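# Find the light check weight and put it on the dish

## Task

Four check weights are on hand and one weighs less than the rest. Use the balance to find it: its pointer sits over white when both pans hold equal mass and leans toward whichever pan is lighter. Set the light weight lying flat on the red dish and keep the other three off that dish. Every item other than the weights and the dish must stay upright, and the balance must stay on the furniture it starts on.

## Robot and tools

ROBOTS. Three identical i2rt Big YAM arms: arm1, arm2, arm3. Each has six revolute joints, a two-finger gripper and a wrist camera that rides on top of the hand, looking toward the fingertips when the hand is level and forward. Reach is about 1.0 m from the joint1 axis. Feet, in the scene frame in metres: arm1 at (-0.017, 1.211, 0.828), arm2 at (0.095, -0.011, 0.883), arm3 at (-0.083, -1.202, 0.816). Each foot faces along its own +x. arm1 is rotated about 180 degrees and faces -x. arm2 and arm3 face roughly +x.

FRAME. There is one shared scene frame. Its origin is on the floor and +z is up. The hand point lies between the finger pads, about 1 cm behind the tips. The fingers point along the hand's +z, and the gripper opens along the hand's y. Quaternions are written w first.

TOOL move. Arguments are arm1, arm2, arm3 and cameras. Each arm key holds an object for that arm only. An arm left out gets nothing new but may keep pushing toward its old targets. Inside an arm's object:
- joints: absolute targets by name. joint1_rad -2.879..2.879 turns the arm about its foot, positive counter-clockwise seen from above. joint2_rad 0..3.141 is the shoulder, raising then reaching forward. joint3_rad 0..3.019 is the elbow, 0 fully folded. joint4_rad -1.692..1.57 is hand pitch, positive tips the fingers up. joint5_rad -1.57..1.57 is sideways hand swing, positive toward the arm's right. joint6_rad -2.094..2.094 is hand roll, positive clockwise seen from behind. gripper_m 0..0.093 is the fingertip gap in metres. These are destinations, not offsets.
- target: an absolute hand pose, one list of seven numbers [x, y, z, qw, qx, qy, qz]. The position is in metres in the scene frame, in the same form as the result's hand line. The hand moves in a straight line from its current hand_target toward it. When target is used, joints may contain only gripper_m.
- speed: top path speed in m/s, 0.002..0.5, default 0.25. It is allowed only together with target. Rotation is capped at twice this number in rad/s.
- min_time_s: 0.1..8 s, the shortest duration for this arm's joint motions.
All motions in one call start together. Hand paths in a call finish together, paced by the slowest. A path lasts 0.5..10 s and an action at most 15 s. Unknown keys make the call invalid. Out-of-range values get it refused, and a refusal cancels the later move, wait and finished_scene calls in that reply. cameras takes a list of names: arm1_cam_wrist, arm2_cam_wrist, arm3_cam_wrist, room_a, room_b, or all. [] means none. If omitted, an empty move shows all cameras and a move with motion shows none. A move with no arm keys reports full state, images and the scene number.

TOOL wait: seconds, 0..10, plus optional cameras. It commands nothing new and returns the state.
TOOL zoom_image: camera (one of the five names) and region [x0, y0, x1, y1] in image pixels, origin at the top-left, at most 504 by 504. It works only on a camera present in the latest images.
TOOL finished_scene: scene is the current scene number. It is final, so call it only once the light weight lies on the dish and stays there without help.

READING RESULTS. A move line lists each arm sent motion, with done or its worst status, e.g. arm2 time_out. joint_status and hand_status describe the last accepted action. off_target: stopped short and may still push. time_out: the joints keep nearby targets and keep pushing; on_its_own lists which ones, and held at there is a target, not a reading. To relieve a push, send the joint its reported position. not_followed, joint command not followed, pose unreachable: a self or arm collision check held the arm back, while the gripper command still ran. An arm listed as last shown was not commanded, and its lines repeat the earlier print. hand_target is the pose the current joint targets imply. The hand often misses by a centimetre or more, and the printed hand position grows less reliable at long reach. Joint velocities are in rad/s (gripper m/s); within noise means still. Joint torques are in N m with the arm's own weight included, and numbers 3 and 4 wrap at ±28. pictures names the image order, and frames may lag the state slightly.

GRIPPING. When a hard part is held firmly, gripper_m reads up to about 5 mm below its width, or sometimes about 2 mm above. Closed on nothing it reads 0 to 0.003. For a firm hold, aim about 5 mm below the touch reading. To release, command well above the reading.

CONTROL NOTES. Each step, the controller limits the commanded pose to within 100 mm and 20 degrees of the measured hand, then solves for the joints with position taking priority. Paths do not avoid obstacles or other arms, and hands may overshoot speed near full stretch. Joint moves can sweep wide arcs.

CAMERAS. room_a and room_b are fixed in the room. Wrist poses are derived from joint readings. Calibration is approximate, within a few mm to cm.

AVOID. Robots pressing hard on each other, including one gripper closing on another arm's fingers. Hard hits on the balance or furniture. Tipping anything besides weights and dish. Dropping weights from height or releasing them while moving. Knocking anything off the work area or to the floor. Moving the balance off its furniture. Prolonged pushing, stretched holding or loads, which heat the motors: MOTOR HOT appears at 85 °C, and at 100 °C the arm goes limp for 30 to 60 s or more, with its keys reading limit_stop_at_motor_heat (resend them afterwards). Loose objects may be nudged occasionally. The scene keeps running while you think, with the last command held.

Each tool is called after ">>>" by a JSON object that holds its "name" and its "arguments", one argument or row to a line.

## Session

>>> {"name": "move", "arguments": {

}}

Scene clock: 0.00 s.
Joint torques (N m): no reading
Heat: arm1: hottest joint2_rad 35 °C; arm2: hottest joint2_rad 29 °C; arm3: hottest joint2_rad 34 °C.
Joint velocities: within noise
arm1.joint_positions: joint1_rad=+0.776 joint2_rad=+0.602 joint3_rad=+1.507 joint4_rad=-1.261 joint5_rad=+0.098 joint6_rad=+0.607 gripper_m=+0.09396
arm1.joint_status: not commanded
arm1.hand: x=-0.1701 y=+1.0660 z=+1.4453 quat_wxyz=(-0.349, -0.815, -0.066, +0.458) (m; scene frame)
arm1.hand_target: x=-0.1672 y=+1.0692 z=+1.4585 quat_wxyz=(-0.357, -0.807, -0.065, +0.467) (m; scene frame)
arm1.hand_status: not commanded
arm2.joint_positions: joint1_rad=+0.021 joint2_rad=+0.603 joint3_rad=+1.379 joint4_rad=-1.633 joint5_rad=-0.031 joint6_rad=+0.148 gripper_m=+0.09396
arm2.joint_status: not commanded
arm2.hand: x=-0.0901 y=-0.0176 z=+1.3638 quat_wxyz=(+0.028, +0.934, -0.076, -0.347) (m; scene frame)
arm2.hand_target: x=-0.0886 y=-0.0177 z=+1.3731 quat_wxyz=(+0.029, +0.930, -0.075, -0.358) (m; scene frame)
arm2.hand_status: not commanded
arm3.joint_positions: joint1_rad=+0.525 joint2_rad=+0.628 joint3_rad=+1.422 joint4_rad=-1.611 joint5_rad=-0.278 joint6_rad=-0.485 gripper_m=+0.09396
arm3.joint_status: not commanded
arm3.hand: x=-0.2389 y=-1.3139 z=+1.3216 quat_wxyz=(+0.100, +0.819, +0.423, -0.375) (m; scene frame)
arm3.hand_target: x=-0.2372 y=-1.3133 z=+1.3293 quat_wxyz=(+0.099, +0.815, +0.422, -0.384) (m; scene frame)
arm3.hand_status: not commanded
pictures: arm1_cam_wrist, arm2_cam_wrist, arm3_cam_wrist, room_a, room_b
camera_calibration:
arm1_cam_wrist: T_world_to_cam=[[-0.426578, 0.750242, -0.505142, -0.142259], [0.876534, 0.205232, -0.435395, 0.562627], [-0.22298, -0.628504, -0.74516, 1.8366], [0, 0, 0, 1]] pos_world=[-0.144322, 1.14557, 1.54166]
arm2_cam_wrist: T_world_to_cam=[[0.114776, 0.987548, -0.107587, 0.175562], [0.988832, -0.123942, -0.0827592, 0.205023], [-0.0950631, -0.0968864, -0.990745, 1.46502], [0, 0, 0, 1]] pos_world=[-0.0836141, -0.00602373, 1.48732]
arm3_cam_wrist: T_world_to_cam=[[-0.763962, 0.629021, 0.143855, 0.455582], [0.608574, 0.776494, -0.163383, 1.38403], [-0.214474, -0.0372722, -0.976018, 1.31615], [0, 0, 0, 1]] pos_world=[-0.211956, -1.3122, 1.44517]

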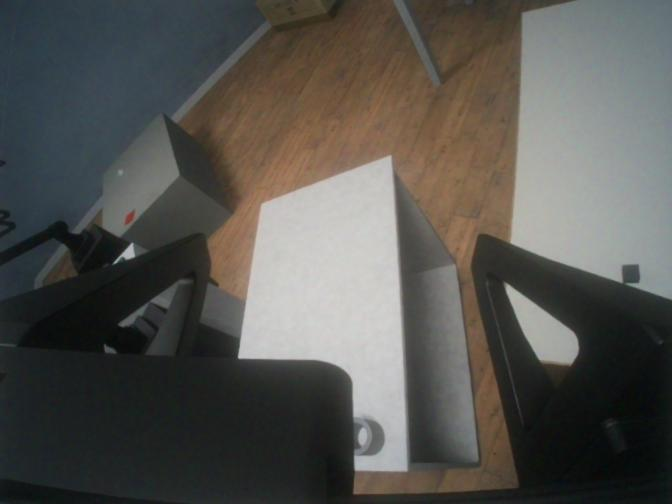

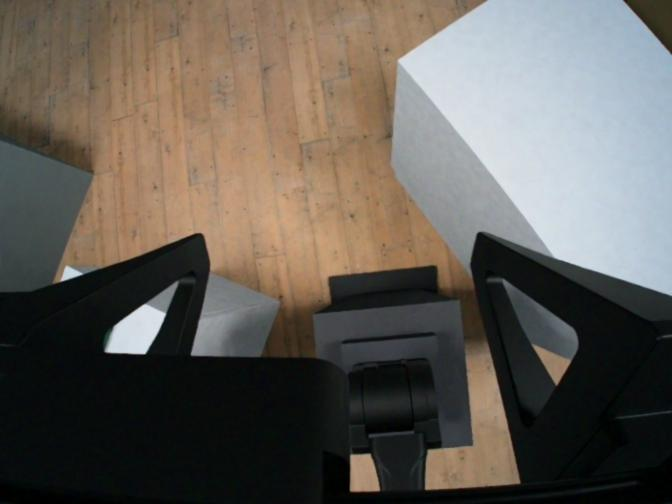

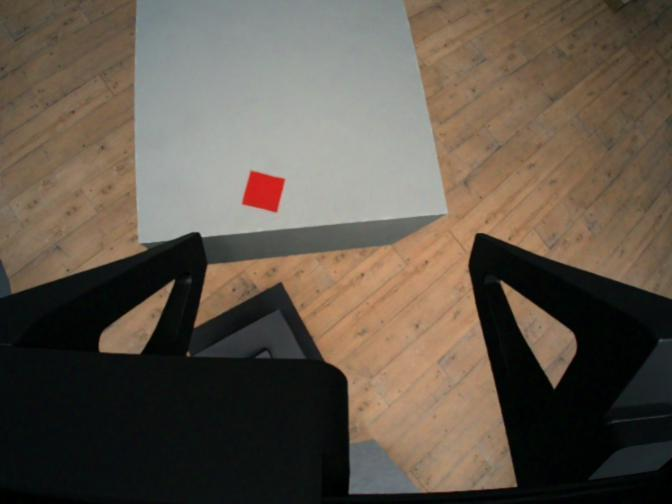

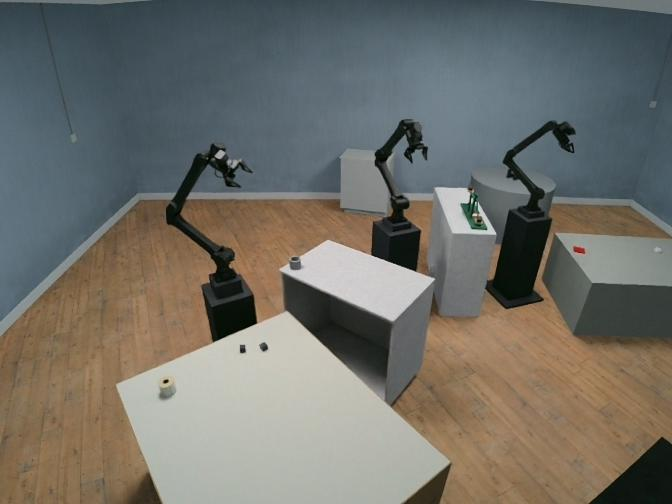

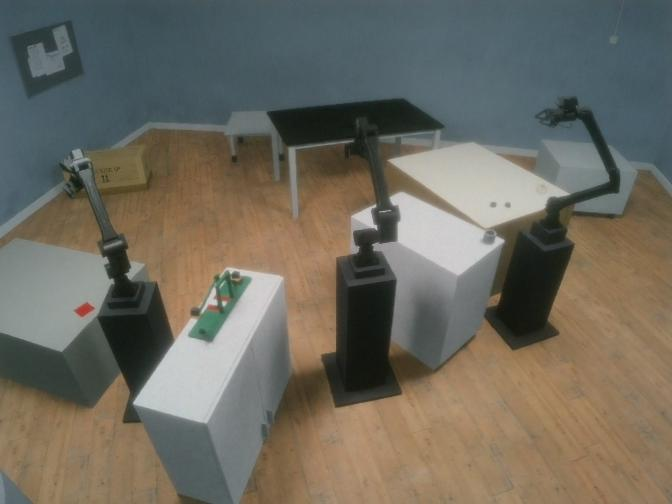

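>>> {"name": "zoom_image", "arguments": {
  "camera": "room_a",
  "region": [430, 175, 510, 245]
}}

>>> {"name": "zoom_image", "arguments": {
  "camera": "room_b",
  "region": [170, 250, 270, 350]
}}

>>> {"name": "zoom_image", "arguments": {
  "camera": "room_b",
  "region": [0, 220, 160, 360]
}}

>>> {"name": "zoom_image", "arguments": {
  "camera": "room_b",
  "region": [380, 120, 580, 280]
}}

Scaled by 6.300 from the camera's 672x504 image, which has a finer 960x720 frame.

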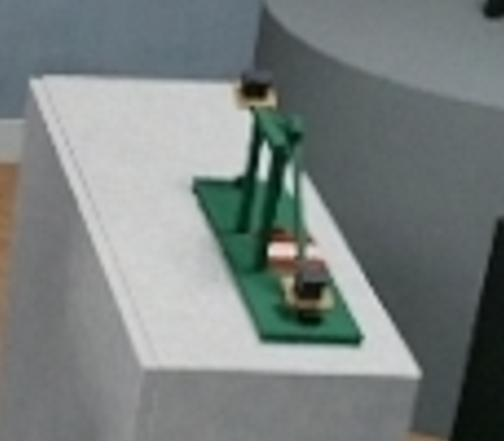

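Scaled by 5.040 from the camera's 672x504 image, which has a finer 960x720 frame.

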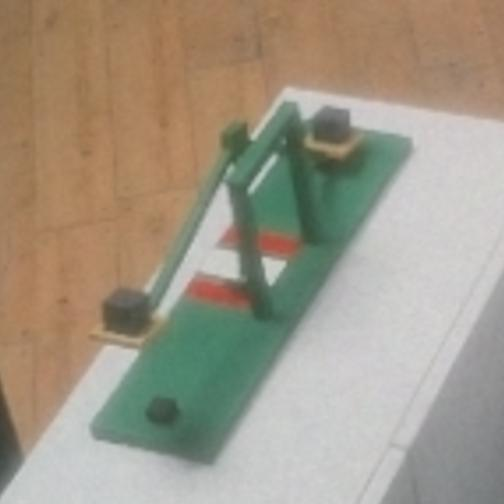

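Scaled by 3.150 from the camera's 672x504 image, which has a finer 960x720 frame.

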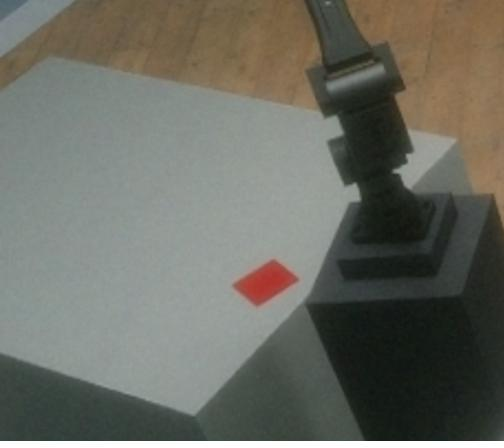

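Scaled by 2.520 from the camera's 672x504 image, which has a finer 960x720 frame.

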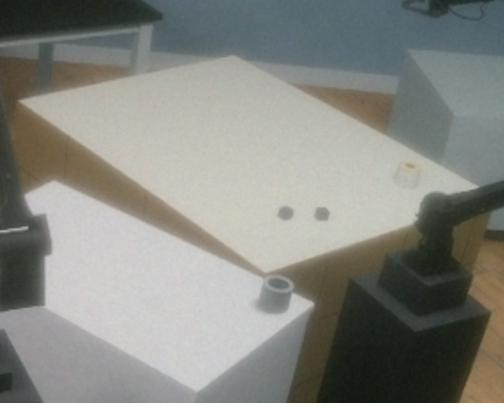

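>>> {"name": "move", "arguments": {
  "arm3": {"joints":{"joint1_rad":-2.2,"joint4_rad":-1.2,"joint5_rad":0,"joint6_rad":0}}
}}

>>> {"name": "move", "arguments": {
  "arm3": {"target":[0.23,-0.95,1.12,0.2296,-0.446,0.8568,0.1195],"speed":0.4},
  "cameras": ["arm3_cam_wrist"]
}}

Scene clock: 3.60 s.
Joint torques (N m): arm1=[-0.67 3.02 9.96 2.15 0.09 -0.16] | arm2=[1.55 2.37 10.74 1.7 -0.04 0.07] | arm3=[-1.79 0.91 8.17 2.54 0.08 0.02]
Heat: arm1: hottest joint2_rad 35 °C; arm2: hottest joint2_rad 29 °C; arm3: hottest joint2_rad 34 °C.
move: arm3 done
Joint velocities: within noise
arm1, arm2: as last shown
arm3.joint_positions: joint1_rad=-2.193 joint2_rad=+0.628 joint3_rad=+1.422 joint4_rad=-1.214 joint5_rad=-0.002 joint6_rad=-0.008 gripper_m=+0.09398
arm3.joint_status: all done
arm3.hand: x=+0.1002 y=-1.0298 z=+1.3949 quat_wxyz=(-0.501, +0.319, -0.777, -0.209) (m; scene frame)
arm3.hand_target: x=+0.1002 y=-1.0329 z=+1.4066 quat_wxyz=(-0.514, +0.309, -0.771, -0.213) (m; scene frame)
arm3.hand_status: not commanded
pictures: none

Scene clock: 5.37 s.
Joint torques (N m): arm1=[-0.5 2.84 9.98 2.15 0.08 -0.13] | arm2=[1.49 2.08 10.67 1.77 -0.01 0.09] | arm3=[-1.38 -7.41 9.63 1.8 0 -0.18]
Heat: arm1: hottest joint2_rad 35 °C; arm2: hottest joint2_rad 29 °C; arm3: hottest joint2_rad 34 °C.
move: arm3 done
Joint velocities: within noise
arm1, arm2: as last shown
arm3.joint_positions: joint1_rad=-2.350 joint2_rad=+1.068 joint3_rad=+1.127 joint4_rad=-1.148 joint5_rad=-0.164 joint6_rad=-0.296 gripper_m=+0.09398
arm3.joint_status: not commanded
arm3.hand: x=+0.2242 y=-0.9518 z=+1.1146 quat_wxyz=(-0.219, +0.444, -0.860, -0.121) (m; scene frame)
arm3.hand_target: x=+0.2299 y=-0.9501 z=+1.1201 quat_wxyz=(-0.230, +0.446, -0.857, -0.119) (m; scene frame)
arm3.hand_status: done (0.008 m and 1.3 deg from the pose sent, 0.314 m and 37.2 deg at the start)
pictures: arm3_cam_wrist
camera_calibration:
arm3_cam_wrist: T_world_to_cam=[[0.811594, -0.583886, -0.0197965, -0.713899], [-0.578353, -0.80777, 0.114084, -0.763841], [-0.0826033, -0.0811407, -0.993274, 1.17492], [0, 0, 0, 1]] pos_world=[0.234679, -0.93851, 1.24002]

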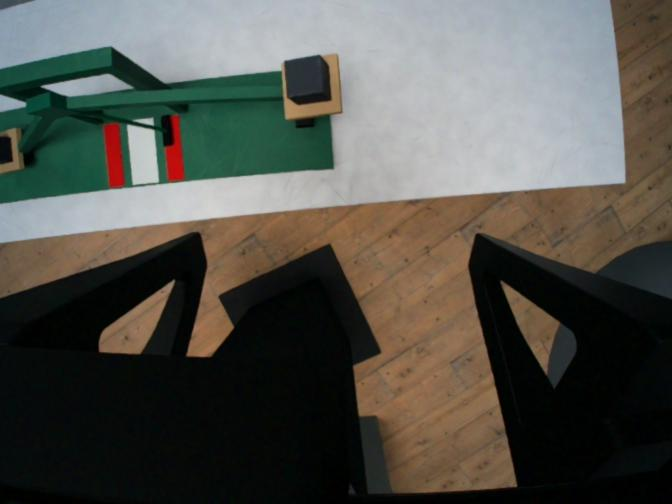

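>>> {"name": "zoom_image", "arguments": {
  "camera": "arm3_cam_wrist",
  "region": [260, 30, 360, 130]
}}

Scaled by 5.040 from the camera's 672x504 image, which has a finer 960x720 frame.

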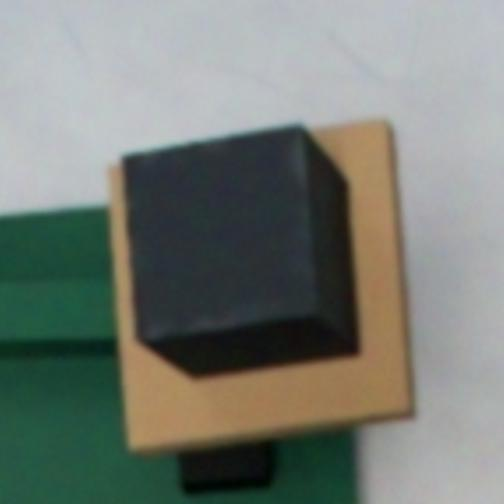

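>>> {"name": "move", "arguments": {
  "arm3": {"target":[0.255,-0.865,0.99,0.2218,-0.4975,0.8279,0.1333],"speed":0.3,"joints":{"gripper_m":0.07}},
  "cameras": ["arm3_cam_wrist"]
}}

Scene clock: 7.43 s.
Joint torques (N m): arm1=[-0.44 2.73 9.88 1.92 0.1 -0.16] | arm2=[1.73 2.37 10.73 1.74 -0.04 0.09] | arm3=[-0.5 -10.05 9.21 1.78 -0.21 -0.13]
Heat: arm1: hottest joint2_rad 35 °C; arm2: hottest joint2_rad 29 °C; arm3: hottest joint2_rad 34 °C.
move: arm3 done
Joint velocities: within noise
arm1, arm2: as last shown
arm3.joint_positions: joint1_rad=-2.248 joint2_rad=+1.313 joint3_rad=+0.988 joint4_rad=-0.755 joint5_rad=-0.163 joint6_rad=-0.306 gripper_m=+0.07009
arm3.joint_status: all done
arm3.hand: x=+0.2519 y=-0.8719 z=+0.9903 quat_wxyz=(-0.218, +0.491, -0.833, -0.132) (m; scene frame)
arm3.hand_target: x=+0.2549 y=-0.8651 z=+0.9901 quat_wxyz=(-0.222, +0.497, -0.828, -0.133) (m; scene frame)
arm3.hand_status: done (0.008 m and 1.0 deg from the pose sent, 0.155 m and 7.3 deg at the start)
pictures: arm3_cam_wrist
camera_calibration:
arm3_cam_wrist: T_world_to_cam=[[0.871414, -0.49042, -0.0112322, -0.634199], [-0.486764, -0.867303, 0.104152, -0.734207], [-0.0608199, -0.0852919, -0.994498, 1.05235], [0, 0, 0, 1]] pos_world=[0.259269, -0.858047, 1.11591]

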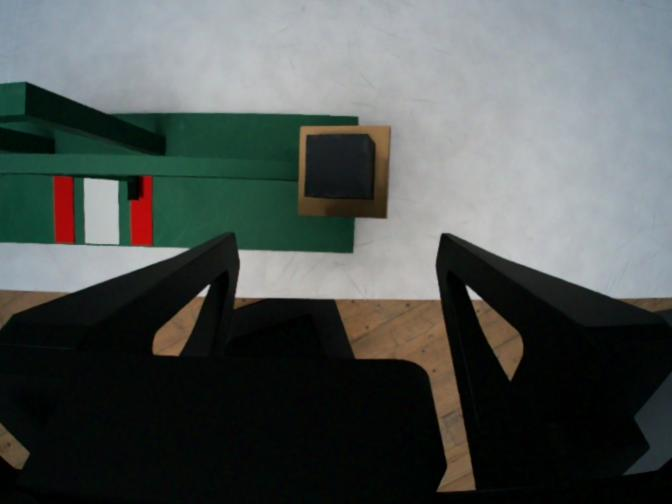

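>>> {"name": "move", "arguments": {
  "arm3": {"target":[0.268,-0.834,0.945,0.2218,-0.4975,0.8279,0.1333],"speed":0.15},
  "cameras": ["arm3_cam_wrist"]
}}

Scene clock: 9.00 s.
Joint torques (N m): arm1=[-0.38 2.67 10.09 2.26 0.09 -0.14] | arm2=[1.38 2.32 10.74 1.76 -0.03 0.09] | arm3=[-0.38 -11.28 8.85 1.84 0.01 0.05]
Heat: arm1: hottest joint2_rad 35 °C; arm2: hottest joint2_rad 29 °C; arm3: hottest joint2_rad 34 °C.
move: arm3 done
Joint velocities: within noise
arm1, arm2: as last shown
arm3.joint_positions: joint1_rad=-2.216 joint2_rad=+1.436 joint3_rad=+0.988 joint4_rad=-0.622 joint5_rad=-0.153 joint6_rad=-0.295 gripper_m=+0.07009
arm3.joint_status: not commanded
arm3.hand: x=+0.2651 y=-0.8407 z=+0.9486 quat_wxyz=(-0.221, +0.499, -0.827, -0.133) (m; scene frame)
arm3.hand_target: x=+0.2679 y=-0.8342 z=+0.9449 quat_wxyz=(-0.222, +0.498, -0.828, -0.133) (m; scene frame)
arm3.hand_status: done (0.008 m and 0.2 deg from the pose sent, 0.061 m and 1.0 deg at the start)
pictures: arm3_cam_wrist
camera_calibration:
arm3_cam_wrist: T_world_to_cam=[[0.879737, -0.475432, -0.00521307, -0.626266], [-0.472707, -0.875767, 0.0978733, -0.701222], [-0.0510976, -0.0836385, -0.995185, 1.01371], [0, 0, 0, 1]] pos_world=[0.271274, -0.82707, 1.07419]

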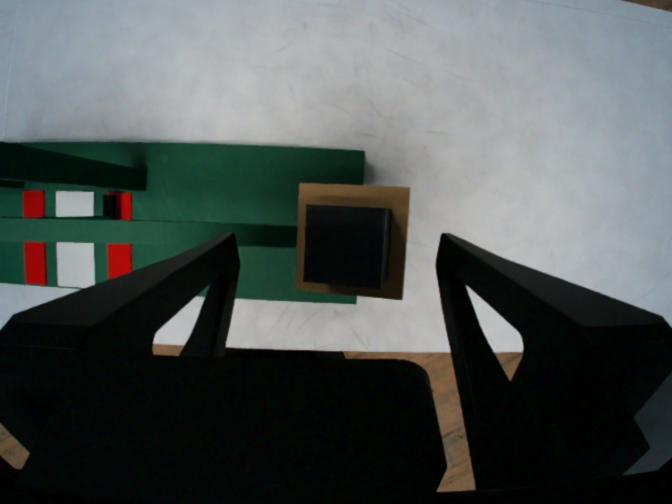

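>>> {"name": "move", "arguments": {
  "arm3": {"target":[0.270,-0.8315,0.925,0.2218,-0.4975,0.8279,0.1333],"speed":0.1}
}}

>>> {"name": "move", "arguments": {
  "arm3": {"joints":{"gripper_m":0.022}},
  "cameras": ["arm3_cam_wrist"]
}}

Scene clock: 10.40 s.
Joint torques (N m): arm1=[-0.79 3.02 9.99 2.26 0.09 -0.13] | arm2=[1.49 2.2 10.67 1.73 -0.01 0.07] | arm3=[-0.38 -11.11 7.73 1.98 0.02 0.05]
Heat: arm1: hottest joint2_rad 35 °C; arm2: hottest joint3_rad 30 °C; arm3: hottest joint2_rad 34 °C.
move: arm3 off_target
Joint velocities: within noise
arm1, arm2: as last shown
arm3.joint_positions: joint1_rad=-2.216 joint2_rad=+1.464 joint3_rad=+0.980 joint4_rad=-0.567 joint5_rad=-0.152 joint6_rad=-0.294 gripper_m=+0.07009
arm3.joint_status: not commanded
arm3.hand: x=+0.2714 y=-0.8347 z=+0.9380 quat_wxyz=(-0.230, +0.498, -0.825, -0.134) (m; scene frame)
arm3.hand_target: x=+0.2697 y=-0.8320 z=+0.9251 quat_wxyz=(-0.222, +0.498, -0.828, -0.133) (m; scene frame)
arm3.hand_status: off_target (0.013 m and 1.1 deg from the pose sent, 0.026 m and 0.2 deg at the start)
pictures: none

Scene clock: 11.10 s.
Joint torques (N m): arm1=[-0.03 2.9 10.11 2.03 0.1 -0.15] | arm2=[1.55 2.32 10.73 1.77 -0.02 0.09] | arm3=[-0.44 -11.22 7.72 1.84 -0.04 0.04]
Heat: arm1: hottest joint2_rad 35 °C; arm2: hottest joint3_rad 30 °C; arm3: hottest joint2_rad 34 °C.
move: arm3 done
Joint velocities: within noise
arm1, arm2: as last shown
arm3.joint_positions: joint1_rad=-2.216 joint2_rad=+1.464 joint3_rad=+0.980 joint4_rad=-0.565 joint5_rad=-0.151 joint6_rad=-0.294 gripper_m=+0.02219
arm3.joint_status: all done
arm3.hand: x=+0.2718 y=-0.8347 z=+0.9381 quat_wxyz=(-0.231, +0.498, -0.825, -0.134) (m; scene frame)
arm3.hand_target: x=+0.2697 y=-0.8319 z=+0.9251 quat_wxyz=(-0.222, +0.498, -0.828, -0.133) (m; scene frame)
arm3.hand_status: not commanded
pictures: arm3_cam_wrist
camera_calibration:
arm3_cam_wrist: T_world_to_cam=[[0.878982, -0.47685, 0.00209327, -0.637081], [-0.475511, -0.876168, 0.078857, -0.673505], [-0.0357689, -0.0703093, -0.996884, 1.01277], [0, 0, 0, 1]] pos_world=[0.27595, -0.822688, 1.06406]

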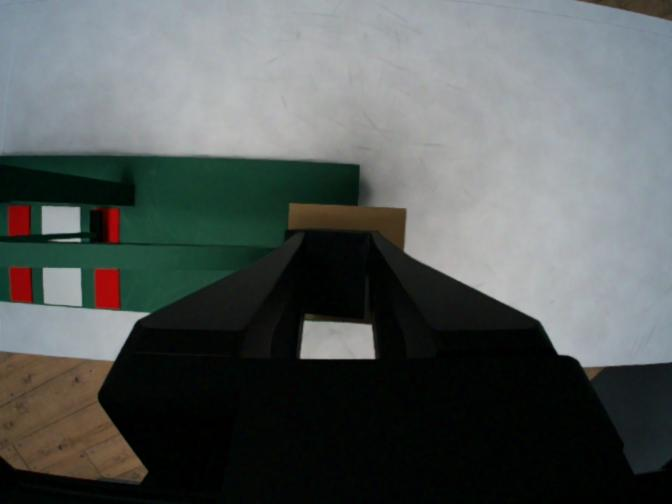

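>>> {"name": "zoom_image", "arguments": {
  "camera": "arm3_cam_wrist",
  "region": [230, 180, 460, 370]
}}

>>> {"name": "move", "arguments": {
  "cameras": ["room_a","room_b"]
}}

>>> {"name": "zoom_image", "arguments": {
  "camera": "room_a",
  "region": [430, 175, 510, 245]
}}

>>> {"name": "zoom_image", "arguments": {
  "camera": "room_b",
  "region": [150, 250, 270, 350]
}}

Scaled by 2.191 from the camera's 672x504 image, which has a finer 960x720 frame.

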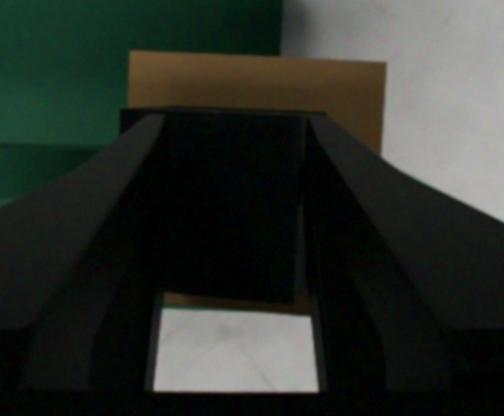

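Scene clock: 11.40 s.
Joint torques (N m): arm1=[-0.56 2.84 9.84 2.07 0.07 -0.13] | arm2=[1.49 2.2 10.76 1.78 -0.04 0.08] | arm3=[-0.38 -11.11 7.72 1.83 -0.03 0.04]
Heat: arm1: hottest joint2_rad 35 °C; arm2: hottest joint3_rad 30 °C; arm3: hottest joint2_rad 34 °C.
Joint velocities: within noise
arm1.joint_positions: joint1_rad=+0.776 joint2_rad=+0.602 joint3_rad=+1.507 joint4_rad=-1.261 joint5_rad=+0.098 joint6_rad=+0.607 gripper_m=+0.09396
arm1.joint_status: not commanded
arm1.hand: x=-0.1701 y=+1.0660 z=+1.4453 quat_wxyz=(-0.349, -0.815, -0.066, +0.458) (m; scene frame)
arm1.hand_target: x=-0.1672 y=+1.0692 z=+1.4585 quat_wxyz=(-0.357, -0.807, -0.065, +0.467) (m; scene frame)
arm1.hand_status: not commanded
arm2.joint_positions: joint1_rad=+0.021 joint2_rad=+0.603 joint3_rad=+1.379 joint4_rad=-1.633 joint5_rad=-0.031 joint6_rad=+0.148 gripper_m=+0.09396
arm2.joint_status: not commanded
arm2.hand: x=-0.0901 y=-0.0176 z=+1.3638 quat_wxyz=(+0.028, +0.934, -0.076, -0.347) (m; scene frame)
arm2.hand_target: x=-0.0886 y=-0.0177 z=+1.3731 quat_wxyz=(+0.029, +0.930, -0.075, -0.358) (m; scene frame)
arm2.hand_status: not commanded
arm3.joint_positions: joint1_rad=-2.216 joint2_rad=+1.464 joint3_rad=+0.980 joint4_rad=-0.565 joint5_rad=-0.151 joint6_rad=-0.294 gripper_m=+0.02211
arm3.joint_status: all done
arm3.hand: x=+0.2718 y=-0.8347 z=+0.9381 quat_wxyz=(-0.231, +0.498, -0.825, -0.134) (m; scene frame)
arm3.hand_target: x=+0.2697 y=-0.8319 z=+0.9251 quat_wxyz=(-0.222, +0.498, -0.828, -0.133) (m; scene frame)
arm3.hand_status: not commanded
pictures: room_a, room_b

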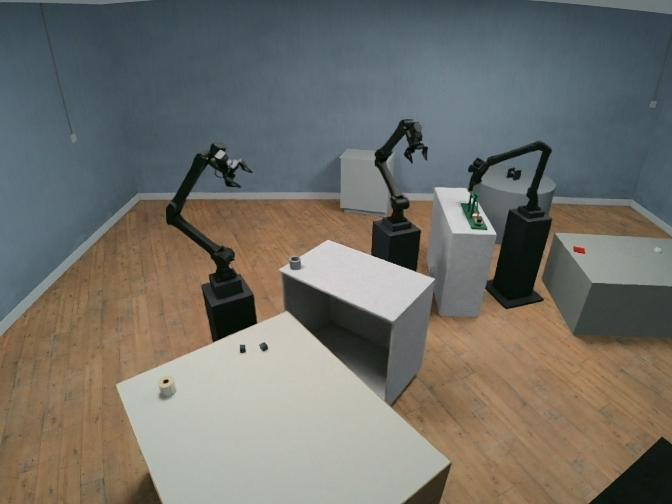

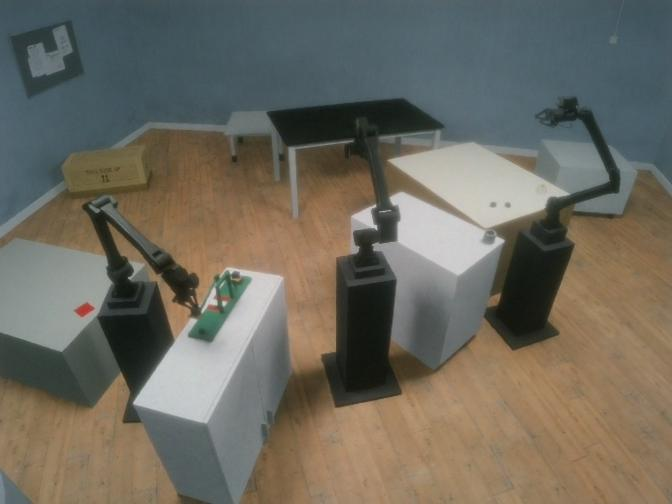

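Scaled by 6.300 from the camera's 672x504 image, which has a finer 960x720 frame.

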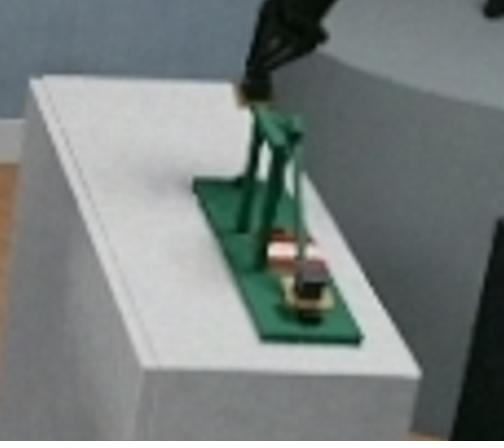

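Scaled by 4.200 from the camera's 672x504 image, which has a finer 960x720 frame.

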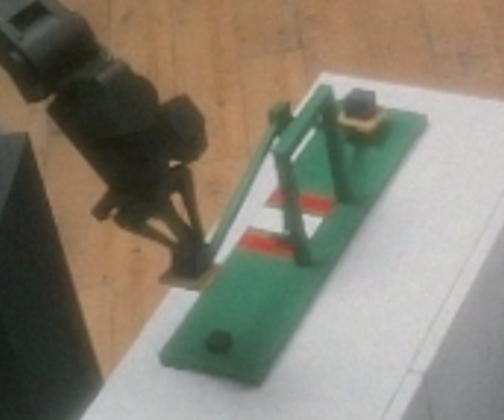

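>>> {"name": "move", "arguments": {
  "arm3": {"joints":{"gripper_m":0.075}},
  "cameras": ["arm3_cam_wrist"]
}}

Scene clock: 13.07 s.
Joint torques (N m): arm1=[-0.44 3.25 9.8 2.19 0.07 -0.17] | arm2=[1.67 2.37 10.7 1.83 -0.03 0.08] | arm3=[-0.38 -11.11 7.71 1.84 -0.02 0.03]
Heat: arm1: hottest joint2_rad 35 °C; arm2: hottest joint3_rad 30 °C; arm3: hottest joint2_rad 34 °C.
move: arm3 done
Joint velocities: within noise
arm1, arm2: as last shown
arm3.joint_positions: joint1_rad=-2.216 joint2_rad=+1.464 joint3_rad=+0.980 joint4_rad=-0.565 joint5_rad=-0.151 joint6_rad=-0.294 gripper_m=+0.07482
arm3.joint_status: all done
arm3.hand: x=+0.2718 y=-0.8347 z=+0.9381 quat_wxyz=(-0.231, +0.498, -0.825, -0.134) (m; scene frame)
arm3.hand_target: x=+0.2697 y=-0.8319 z=+0.9251 quat_wxyz=(-0.222, +0.498, -0.828, -0.133) (m; scene frame)
arm3.hand_status: not commanded
pictures: arm3_cam_wrist
camera_calibration:
arm3_cam_wrist: T_world_to_cam=[[0.878845, -0.477103, 0.0018933, -0.637086], [-0.475749, -0.876039, 0.0788606, -0.673424], [-0.035966, -0.070207, -0.996884, 1.01291], [0, 0, 0, 1]] pos_world=[0.275949, -0.822788, 1.06406]

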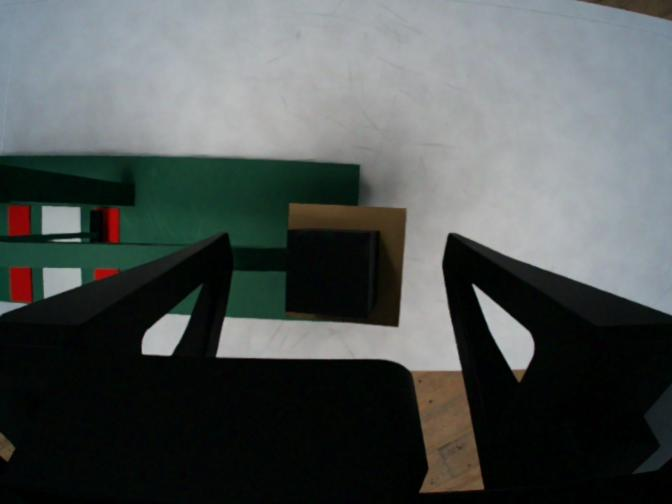

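>>> {"name": "move", "arguments": {
  "arm3": {"target":[0.264,-0.833,0.903,0.2218,-0.4975,0.8279,0.1333],"speed":0.1},
  "cameras": ["arm3_cam_wrist"]
}}

Scene clock: 14.63 s.
Joint torques (N m): arm1=[-0.03 3.43 9.89 1.96 0.1 -0.15] | arm2=[1.55 2.43 10.7 1.76 -0.03 0.08] | arm3=[-0.38 -11.05 7.46 1.87 0.02 0.04]
Heat: arm1: hottest joint3_rad 36 °C; arm2: hottest joint3_rad 31 °C; arm3: hottest joint2_rad 34 °C.
move: arm3 off_target
Joint velocities: within noise
arm1, arm2: as last shown
arm3.joint_positions: joint1_rad=-2.210 joint2_rad=+1.484 joint3_rad=+0.935 joint4_rad=-0.501 joint5_rad=-0.149 joint6_rad=-0.288 gripper_m=+0.07489
arm3.joint_status: not commanded
arm3.hand: x=+0.2662 y=-0.8358 z=+0.9160 quat_wxyz=(-0.231, +0.498, -0.825, -0.135) (m; scene frame)
arm3.hand_target: x=+0.2637 y=-0.8334 z=+0.9032 quat_wxyz=(-0.222, +0.498, -0.828, -0.133) (m; scene frame)
arm3.hand_status: off_target (0.013 m and 1.1 deg from the pose sent, 0.036 m and 1.1 deg at the start)
pictures: arm3_cam_wrist
camera_calibration:
arm3_cam_wrist: T_world_to_cam=[[0.879123, -0.476594, 0.000779392, -0.631321], [-0.475151, -0.876331, 0.0792248, -0.675987], [-0.0370751, -0.0700186, -0.996856, 0.990931], [0, 0, 0, 1]] pos_world=[0.270552, -0.823889, 1.04186]

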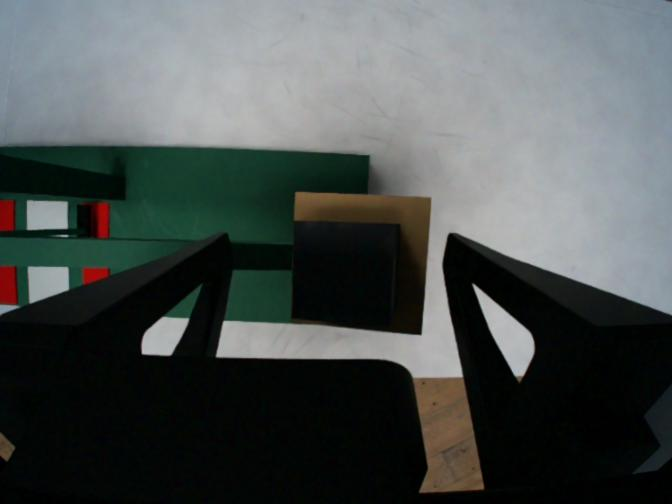

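>>> {"name": "move", "arguments": {
  "arm3": {"joints":{"gripper_m":0.02}},
  "cameras": ["arm3_cam_wrist"]
}}

Scene clock: 15.50 s.
Joint torques (N m): arm1=[-0.03 2.78 10 2 0.09 -0.15] | arm2=[1.26 2.26 10.73 1.76 -0.03 0.09] | arm3=[-0.44 -11.11 7.46 1.88 -0.05 0.04]
Heat: arm1: hottest joint3_rad 36 °C; arm2: hottest joint3_rad 31 °C; arm3: hottest joint2_rad 34 °C.
move: arm3 off_target
Joint velocities: within noise
arm1, arm2: as last shown
arm3.joint_positions: joint1_rad=-2.209 joint2_rad=+1.484 joint3_rad=+0.935 joint4_rad=-0.500 joint5_rad=-0.148 joint6_rad=-0.288 gripper_m=+0.03273
arm3.joint_status: gripper_m off_target (ended at +0.03276, target +0.02000)
arm3.hand: x=+0.2662 y=-0.8356 z=+0.9160 quat_wxyz=(-0.231, +0.498, -0.825, -0.134) (m; scene frame)
arm3.hand_target: x=+0.2636 y=-0.8333 z=+0.9032 quat_wxyz=(-0.222, +0.498, -0.828, -0.133) (m; scene frame)
arm3.hand_status: not commanded
pictures: arm3_cam_wrist
camera_calibration:
arm3_cam_wrist: T_world_to_cam=[[0.878953, -0.476905, 0.00189031, -0.632415], [-0.475535, -0.876114, 0.0793162, -0.675719], [-0.0361702, -0.0706141, -0.996848, 0.990193], [0, 0, 0, 1]] pos_world=[0.27035, -0.823687, 1.04186]

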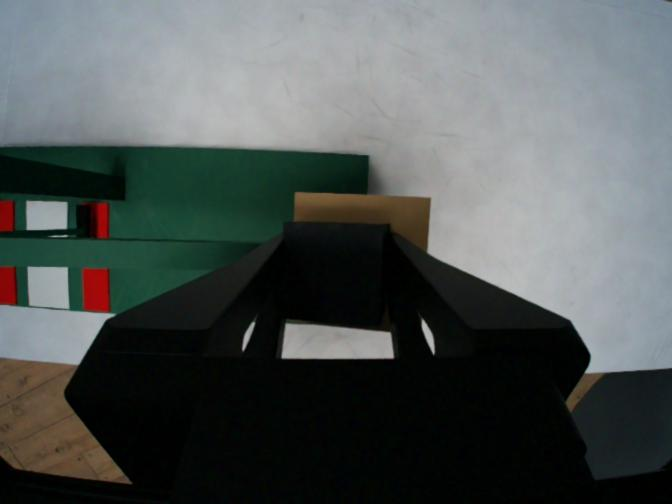

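>>> {"name": "move", "arguments": {
  "arm3": {"target":[0.264,-0.837,0.985,0.2218,-0.4975,0.8279,0.1333],"speed":0.15}
}}

>>> {"name": "move", "arguments": {
  "arm3": {"target":[0.18,-0.98,1.12,0.2296,-0.446,0.8568,0.1195],"speed":0.35},
  "cameras": ["arm3_cam_wrist","room_b"]
}}

>>> {"name": "zoom_image", "arguments": {
  "camera": "room_b",
  "region": [150, 250, 270, 350]
}}

Scene clock: 17.07 s.
Joint torques (N m): arm1=[-0.91 2.9 9.94 2.09 0.06 -0.16] | arm2=[1.49 2.32 10.73 1.8 -0.03 0.08] | arm3=[-0.97 -12.81 11.74 1.1 -0.15 -0.01]
Heat: arm1: hottest joint3_rad 36 °C; arm2: hottest joint3_rad 31 °C; arm3: hottest joint2_rad 34 °C.
move: arm3 off_target
Joint velocities: within noise
arm1, arm2: as last shown
arm3.joint_positions: joint1_rad=-2.209 joint2_rad=+1.406 joint3_rad=+1.003 joint4_rad=-0.715 joint5_rad=-0.148 joint6_rad=-0.288 gripper_m=+0.03273
arm3.joint_status: not commanded
arm3.hand: x=+0.2526 y=-0.8492 z=+0.9591 quat_wxyz=(-0.198, +0.500, -0.834, -0.127) (m; scene frame)
arm3.hand_target: x=+0.2632 y=-0.8378 z=+0.9853 quat_wxyz=(-0.222, +0.497, -0.828, -0.134) (m; scene frame)
arm3.hand_status: off_target (0.031 m and 2.9 deg from the pose sent, 0.069 m and 1.1 deg at the start)
pictures: none

Scene clock: 18.60 s.
Joint torques (N m): arm1=[-0.21 3.19 9.96 2.06 0.08 -0.15] | arm2=[1.38 2.14 10.76 1.76 -0.04 0.09] | arm3=[-1.61 -5.3 11.97 1.21 -0.23 -0.14]
Heat: arm1: hottest joint3_rad 36 °C; arm2: hottest joint3_rad 32 °C; arm3: hottest joint2_rad 35 °C.
move: arm3 off_target
Joint velocities: within noise
arm1, arm2: as last shown
arm3.joint_positions: joint1_rad=-2.329 joint2_rad=+0.913 joint3_rad=+0.997 joint4_rad=-1.188 joint5_rad=-0.148 joint6_rad=-0.281 gripper_m=+0.03273
arm3.joint_status: not commanded
arm3.hand: x=+0.1731 y=-0.9825 z=+1.0992 quat_wxyz=(-0.211, +0.446, -0.862, -0.117) (m; scene frame)
arm3.hand_target: x=+0.1795 y=-0.9804 z=+1.1197 quat_wxyz=(-0.230, +0.446, -0.857, -0.119) (m; scene frame)
arm3.hand_status: off_target (0.022 m and 2.2 deg from the pose sent, 0.220 m and 7.7 deg at the start)
pictures: arm3_cam_wrist, room_b
camera_calibration:
arm3_cam_wrist: T_world_to_cam=[[0.812093, -0.583227, -0.0187223, -0.69124], [-0.57621, -0.806562, 0.132058, -0.835289], [-0.0921205, -0.0964555, -0.991065, 1.13704], [0, 0, 0, 1]] pos_world=[0.184795, -0.967188, 1.22425]

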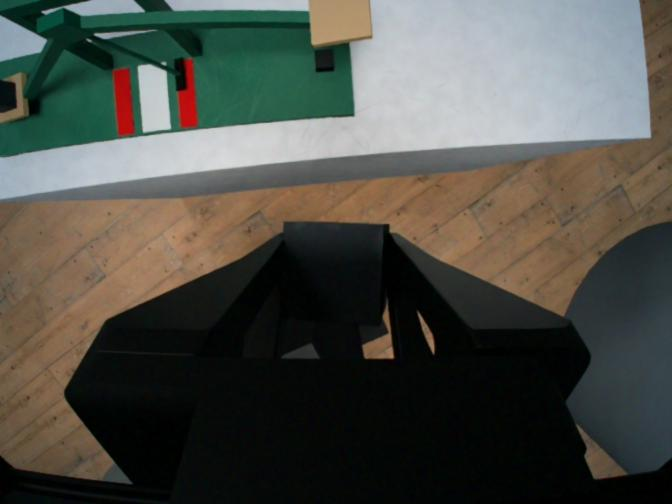

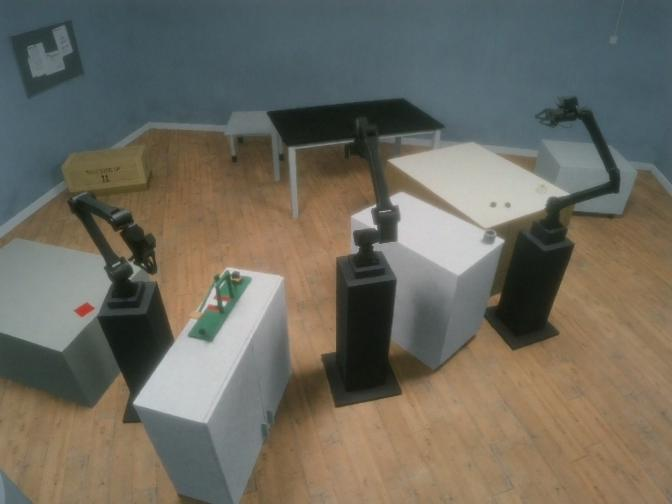

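Scaled by 4.200 from the camera's 672x504 image, which has a finer 960x720 frame.

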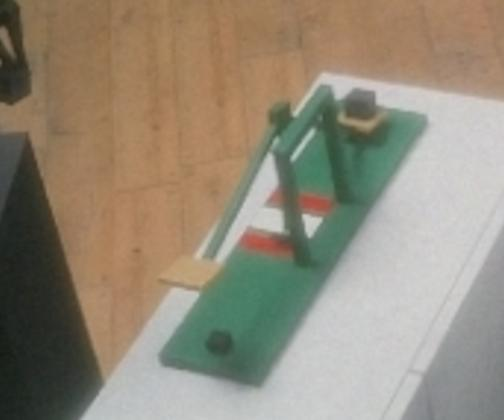

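>>> {"name": "move", "arguments": {
  "arm3": {"joints":{"joint1_rad":1.05,"joint2_rad":0.9,"joint3_rad":1.1,"joint4_rad":-1.35,"joint5_rad":0,"joint6_rad":0},"min_time_s":2.8},
  "cameras": ["arm3_cam_wrist"]
}}

Scene clock: 22.20 s.
Joint torques (N m): arm1=[-0.56 3.08 9.88 2.18 0.1 -0.11] | arm2=[1.61 2.37 10.73 1.8 -0.02 0.1] | arm3=[-0.79 -6.01 12.75 0.94 0.16 0.01]
Heat: arm1: hottest joint3_rad 37 °C; arm2: hottest joint3_rad 32 °C; arm3: hottest joint2_rad 34 °C.
move: arm3 done
Joint velocities: within noise
arm1, arm2: as last shown
arm3.joint_positions: joint1_rad=+1.043 joint2_rad=+0.913 joint3_rad=+1.044 joint4_rad=-1.344 joint5_rad=-0.003 joint6_rad=-0.009 gripper_m=+0.03273
arm3.joint_status: all done
arm3.hand: x=-0.2799 y=-1.4402 z=+1.1064 quat_wxyz=(+0.072, +0.890, +0.420, -0.164) (m; scene frame)
arm3.hand_target: x=-0.2819 y=-1.4458 z=+1.1357 quat_wxyz=(+0.085, +0.885, +0.417, -0.192) (m; scene frame)
arm3.hand_status: not commanded
pictures: arm3_cam_wrist
camera_calibration:
arm3_cam_wrist: T_world_to_cam=[[-0.764536, 0.644554, 0.00587295, 0.709476], [0.624153, 0.738, 0.256492, 0.956252], [0.160989, 0.199763, -0.966528, 1.52871], [0, 0, 0, 1]] pos_world=[-0.300533, -1.46839, 1.22811]

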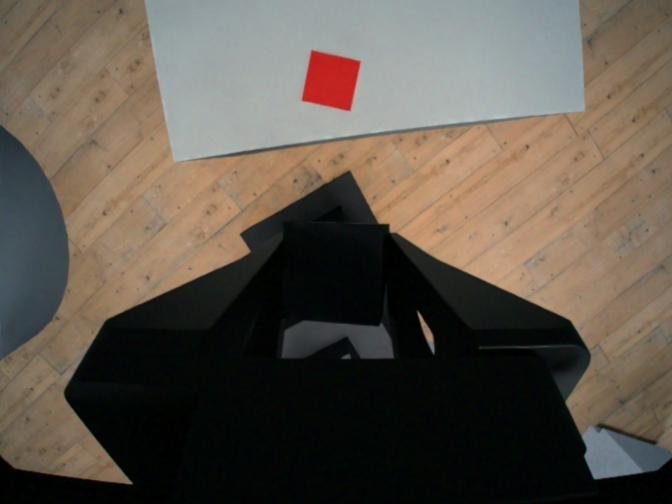

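>>> {"name": "move", "arguments": {
  "arm3": {"target":[-0.365,-1.555,0.76,0.1157,0.8687,0.4171,-0.2409],"speed":0.3},
  "cameras": ["arm3_cam_wrist","room_b"]
}}

>>> {"name": "zoom_image", "arguments": {
  "camera": "room_b",
  "region": [30, 240, 150, 340]
}}

Scene clock: 25.10 s.
Joint torques (N m): arm1=[-0.79 2.73 9.92 2.18 0.08 -0.15] | arm2=[1.61 2.26 10.76 1.8 -0.03 0.09] | arm3=[-0.62 -10.99 7.02 2.02 -0.07 0.06]
Heat: arm1: hottest joint3_rad 37 °C; arm2: hottest joint3_rad 33 °C; arm3: hottest joint2_rad 35 °C.
move: arm3 off_target
Joint velocities: within noise
arm1, arm2: as last shown
arm3.joint_positions: joint1_rad=+1.061 joint2_rad=+1.705 joint3_rad=+0.603 joint4_rad=+0.040 joint5_rad=-0.006 joint6_rad=-0.002 gripper_m=+0.03273
arm3.joint_status: not commanded
arm3.hand: x=-0.3561 y=-1.5381 z=+0.7561 quat_wxyz=(+0.106, +0.872, +0.419, -0.229) (m; scene frame)
arm3.hand_target: x=-0.3645 y=-1.5545 z=+0.7606 quat_wxyz=(+0.116, +0.869, +0.417, -0.241) (m; scene frame)
arm3.hand_status: off_target (0.020 m and 1.8 deg from the pose sent, 0.375 m and 10.4 deg at the start)
pictures: arm3_cam_wrist, room_b
camera_calibration:
arm3_cam_wrist: T_world_to_cam=[[-0.773607, 0.633666, -0.000361298, 0.701188], [0.629804, 0.768954, 0.109807, 1.32639], [0.0698586, 0.0847196, -0.993953, 1.03315], [0, 0, 0, 1]] pos_world=[-0.365098, -1.55178, 0.881509]

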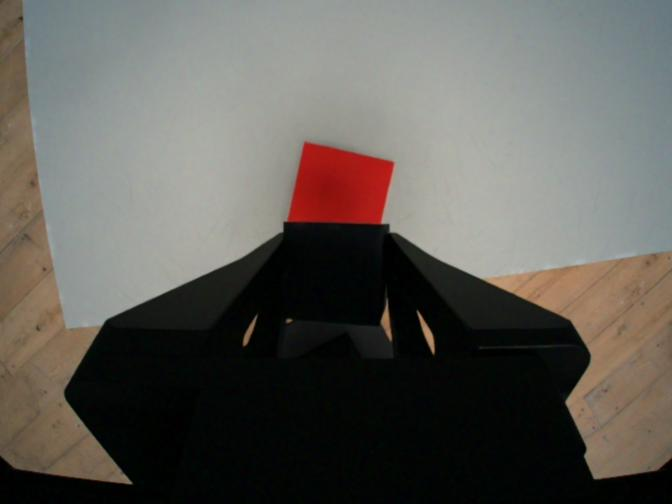

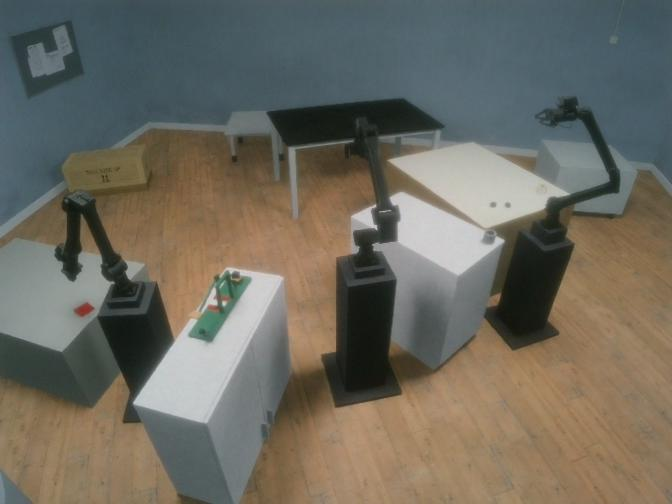

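Scaled by 4.200 from the camera's 672x504 image, which has a finer 960x720 frame.

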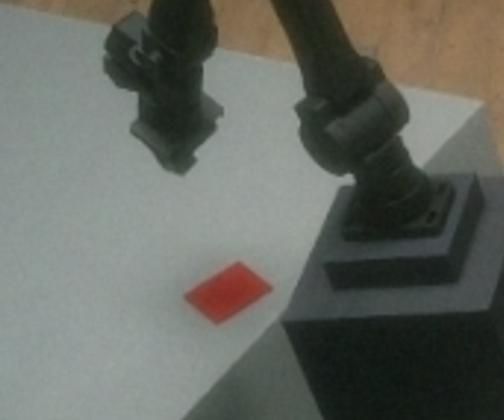

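>>> {"name": "move", "arguments": {
  "arm3": {"target":[-0.382,-1.577,0.62,0.1157,0.8687,0.4171,-0.2409],"speed":0.2},
  "cameras": ["arm3_cam_wrist","room_b"]
}}

>>> {"name": "zoom_image", "arguments": {
  "camera": "room_b",
  "region": [30, 240, 150, 340]
}}

Scene clock: 27.30 s.
Joint torques (N m): arm1=[-0.5 3.14 9.85 2.22 0.12 -0.18] | arm2=[1.26 2.26 10.7 1.76 -0.03 0.09] | arm3=[-0.67 -14.15 3.43 1.99 0.04 0.04]
Heat: arm1: hottest joint3_rad 37 °C; arm2: hottest joint3_rad 33 °C; arm3: hottest joint2_rad 35 °C.
move: arm3 done
Joint velocities: within noise
arm1.joint_positions: joint1_rad=+0.776 joint2_rad=+0.602 joint3_rad=+1.507 joint4_rad=-1.261 joint5_rad=+0.098 joint6_rad=+0.607 gripper_m=+0.09396
arm1.joint_status: not commanded
arm1.hand: x=-0.1701 y=+1.0660 z=+1.4453 quat_wxyz=(-0.349, -0.815, -0.066, +0.458) (m; scene frame)
arm1.hand_target: x=-0.1672 y=+1.0692 z=+1.4585 quat_wxyz=(-0.357, -0.807, -0.065, +0.467) (m; scene frame)
arm1.hand_status: not commanded
arm2.joint_positions: joint1_rad=+0.021 joint2_rad=+0.603 joint3_rad=+1.379 joint4_rad=-1.633 joint5_rad=-0.031 joint6_rad=+0.148 gripper_m=+0.09396
arm2.joint_status: not commanded
arm2.hand: x=-0.0901 y=-0.0176 z=+1.3638 quat_wxyz=(+0.028, +0.934, -0.076, -0.347) (m; scene frame)
arm2.hand_target: x=-0.0886 y=-0.0177 z=+1.3731 quat_wxyz=(+0.029, +0.930, -0.075, -0.358) (m; scene frame)
arm2.hand_status: not commanded
arm3.joint_positions: joint1_rad=+1.066 joint2_rad=+2.187 joint3_rad=+0.751 joint4_rad=+0.392 joint5_rad=-0.006 joint6_rad=+0.002 gripper_m=+0.03273
arm3.joint_status: not commanded
arm3.hand: x=-0.3802 y=-1.5690 z=+0.6243 quat_wxyz=(+0.111, +0.870, +0.418, -0.236) (m; scene frame)
arm3.hand_target: x=-0.3818 y=-1.5768 z=+0.6201 quat_wxyz=(+0.116, +0.869, +0.417, -0.241) (m; scene frame)
arm3.hand_status: done (0.009 m and 0.8 deg from the pose sent, 0.144 m and 1.8 deg at the start)
pictures: arm3_cam_wrist, room_b
camera_calibration:
arm3_cam_wrist: T_world_to_cam=[[-0.774389, 0.632704, -0.00259135, 0.701645], [0.629862, 0.771285, 0.0916168, 1.39487], [0.059965, 0.0693148, -0.995791, 0.879761], [0, 0, 0, 1]] pos_world=[-0.387984, -1.58076, 0.750083]

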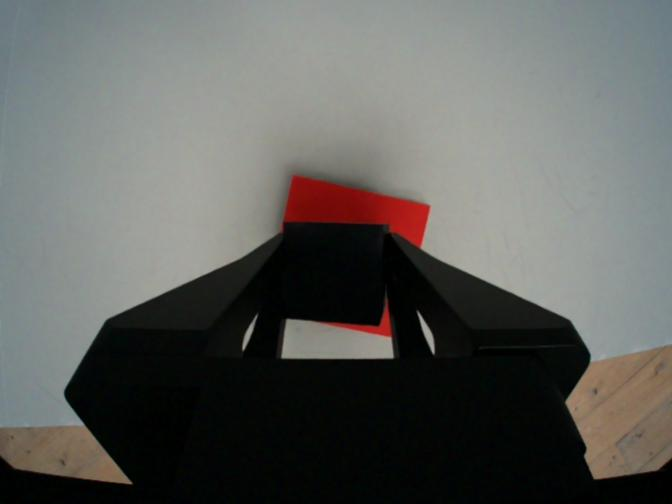

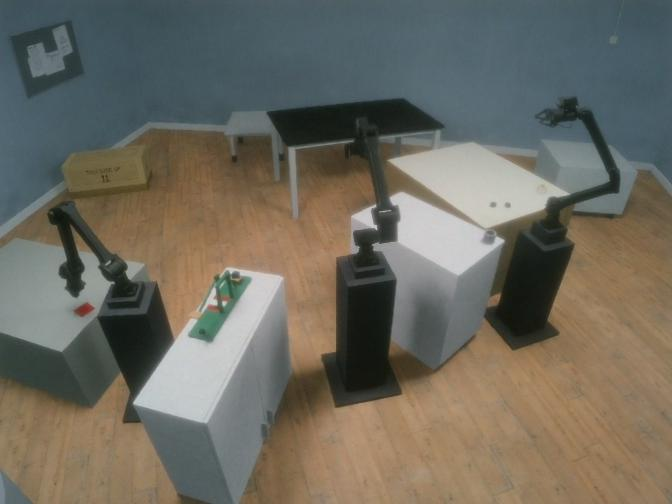

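Scaled by 4.200 from the camera's 672x504 image, which has a finer 960x720 frame.

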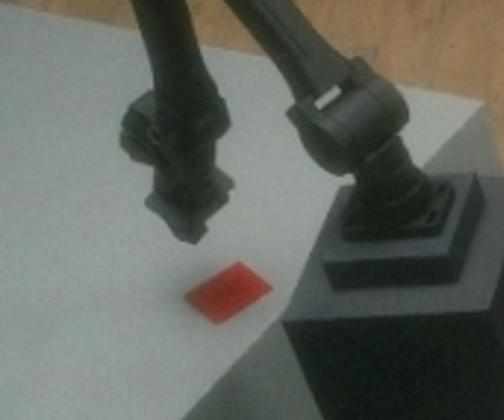

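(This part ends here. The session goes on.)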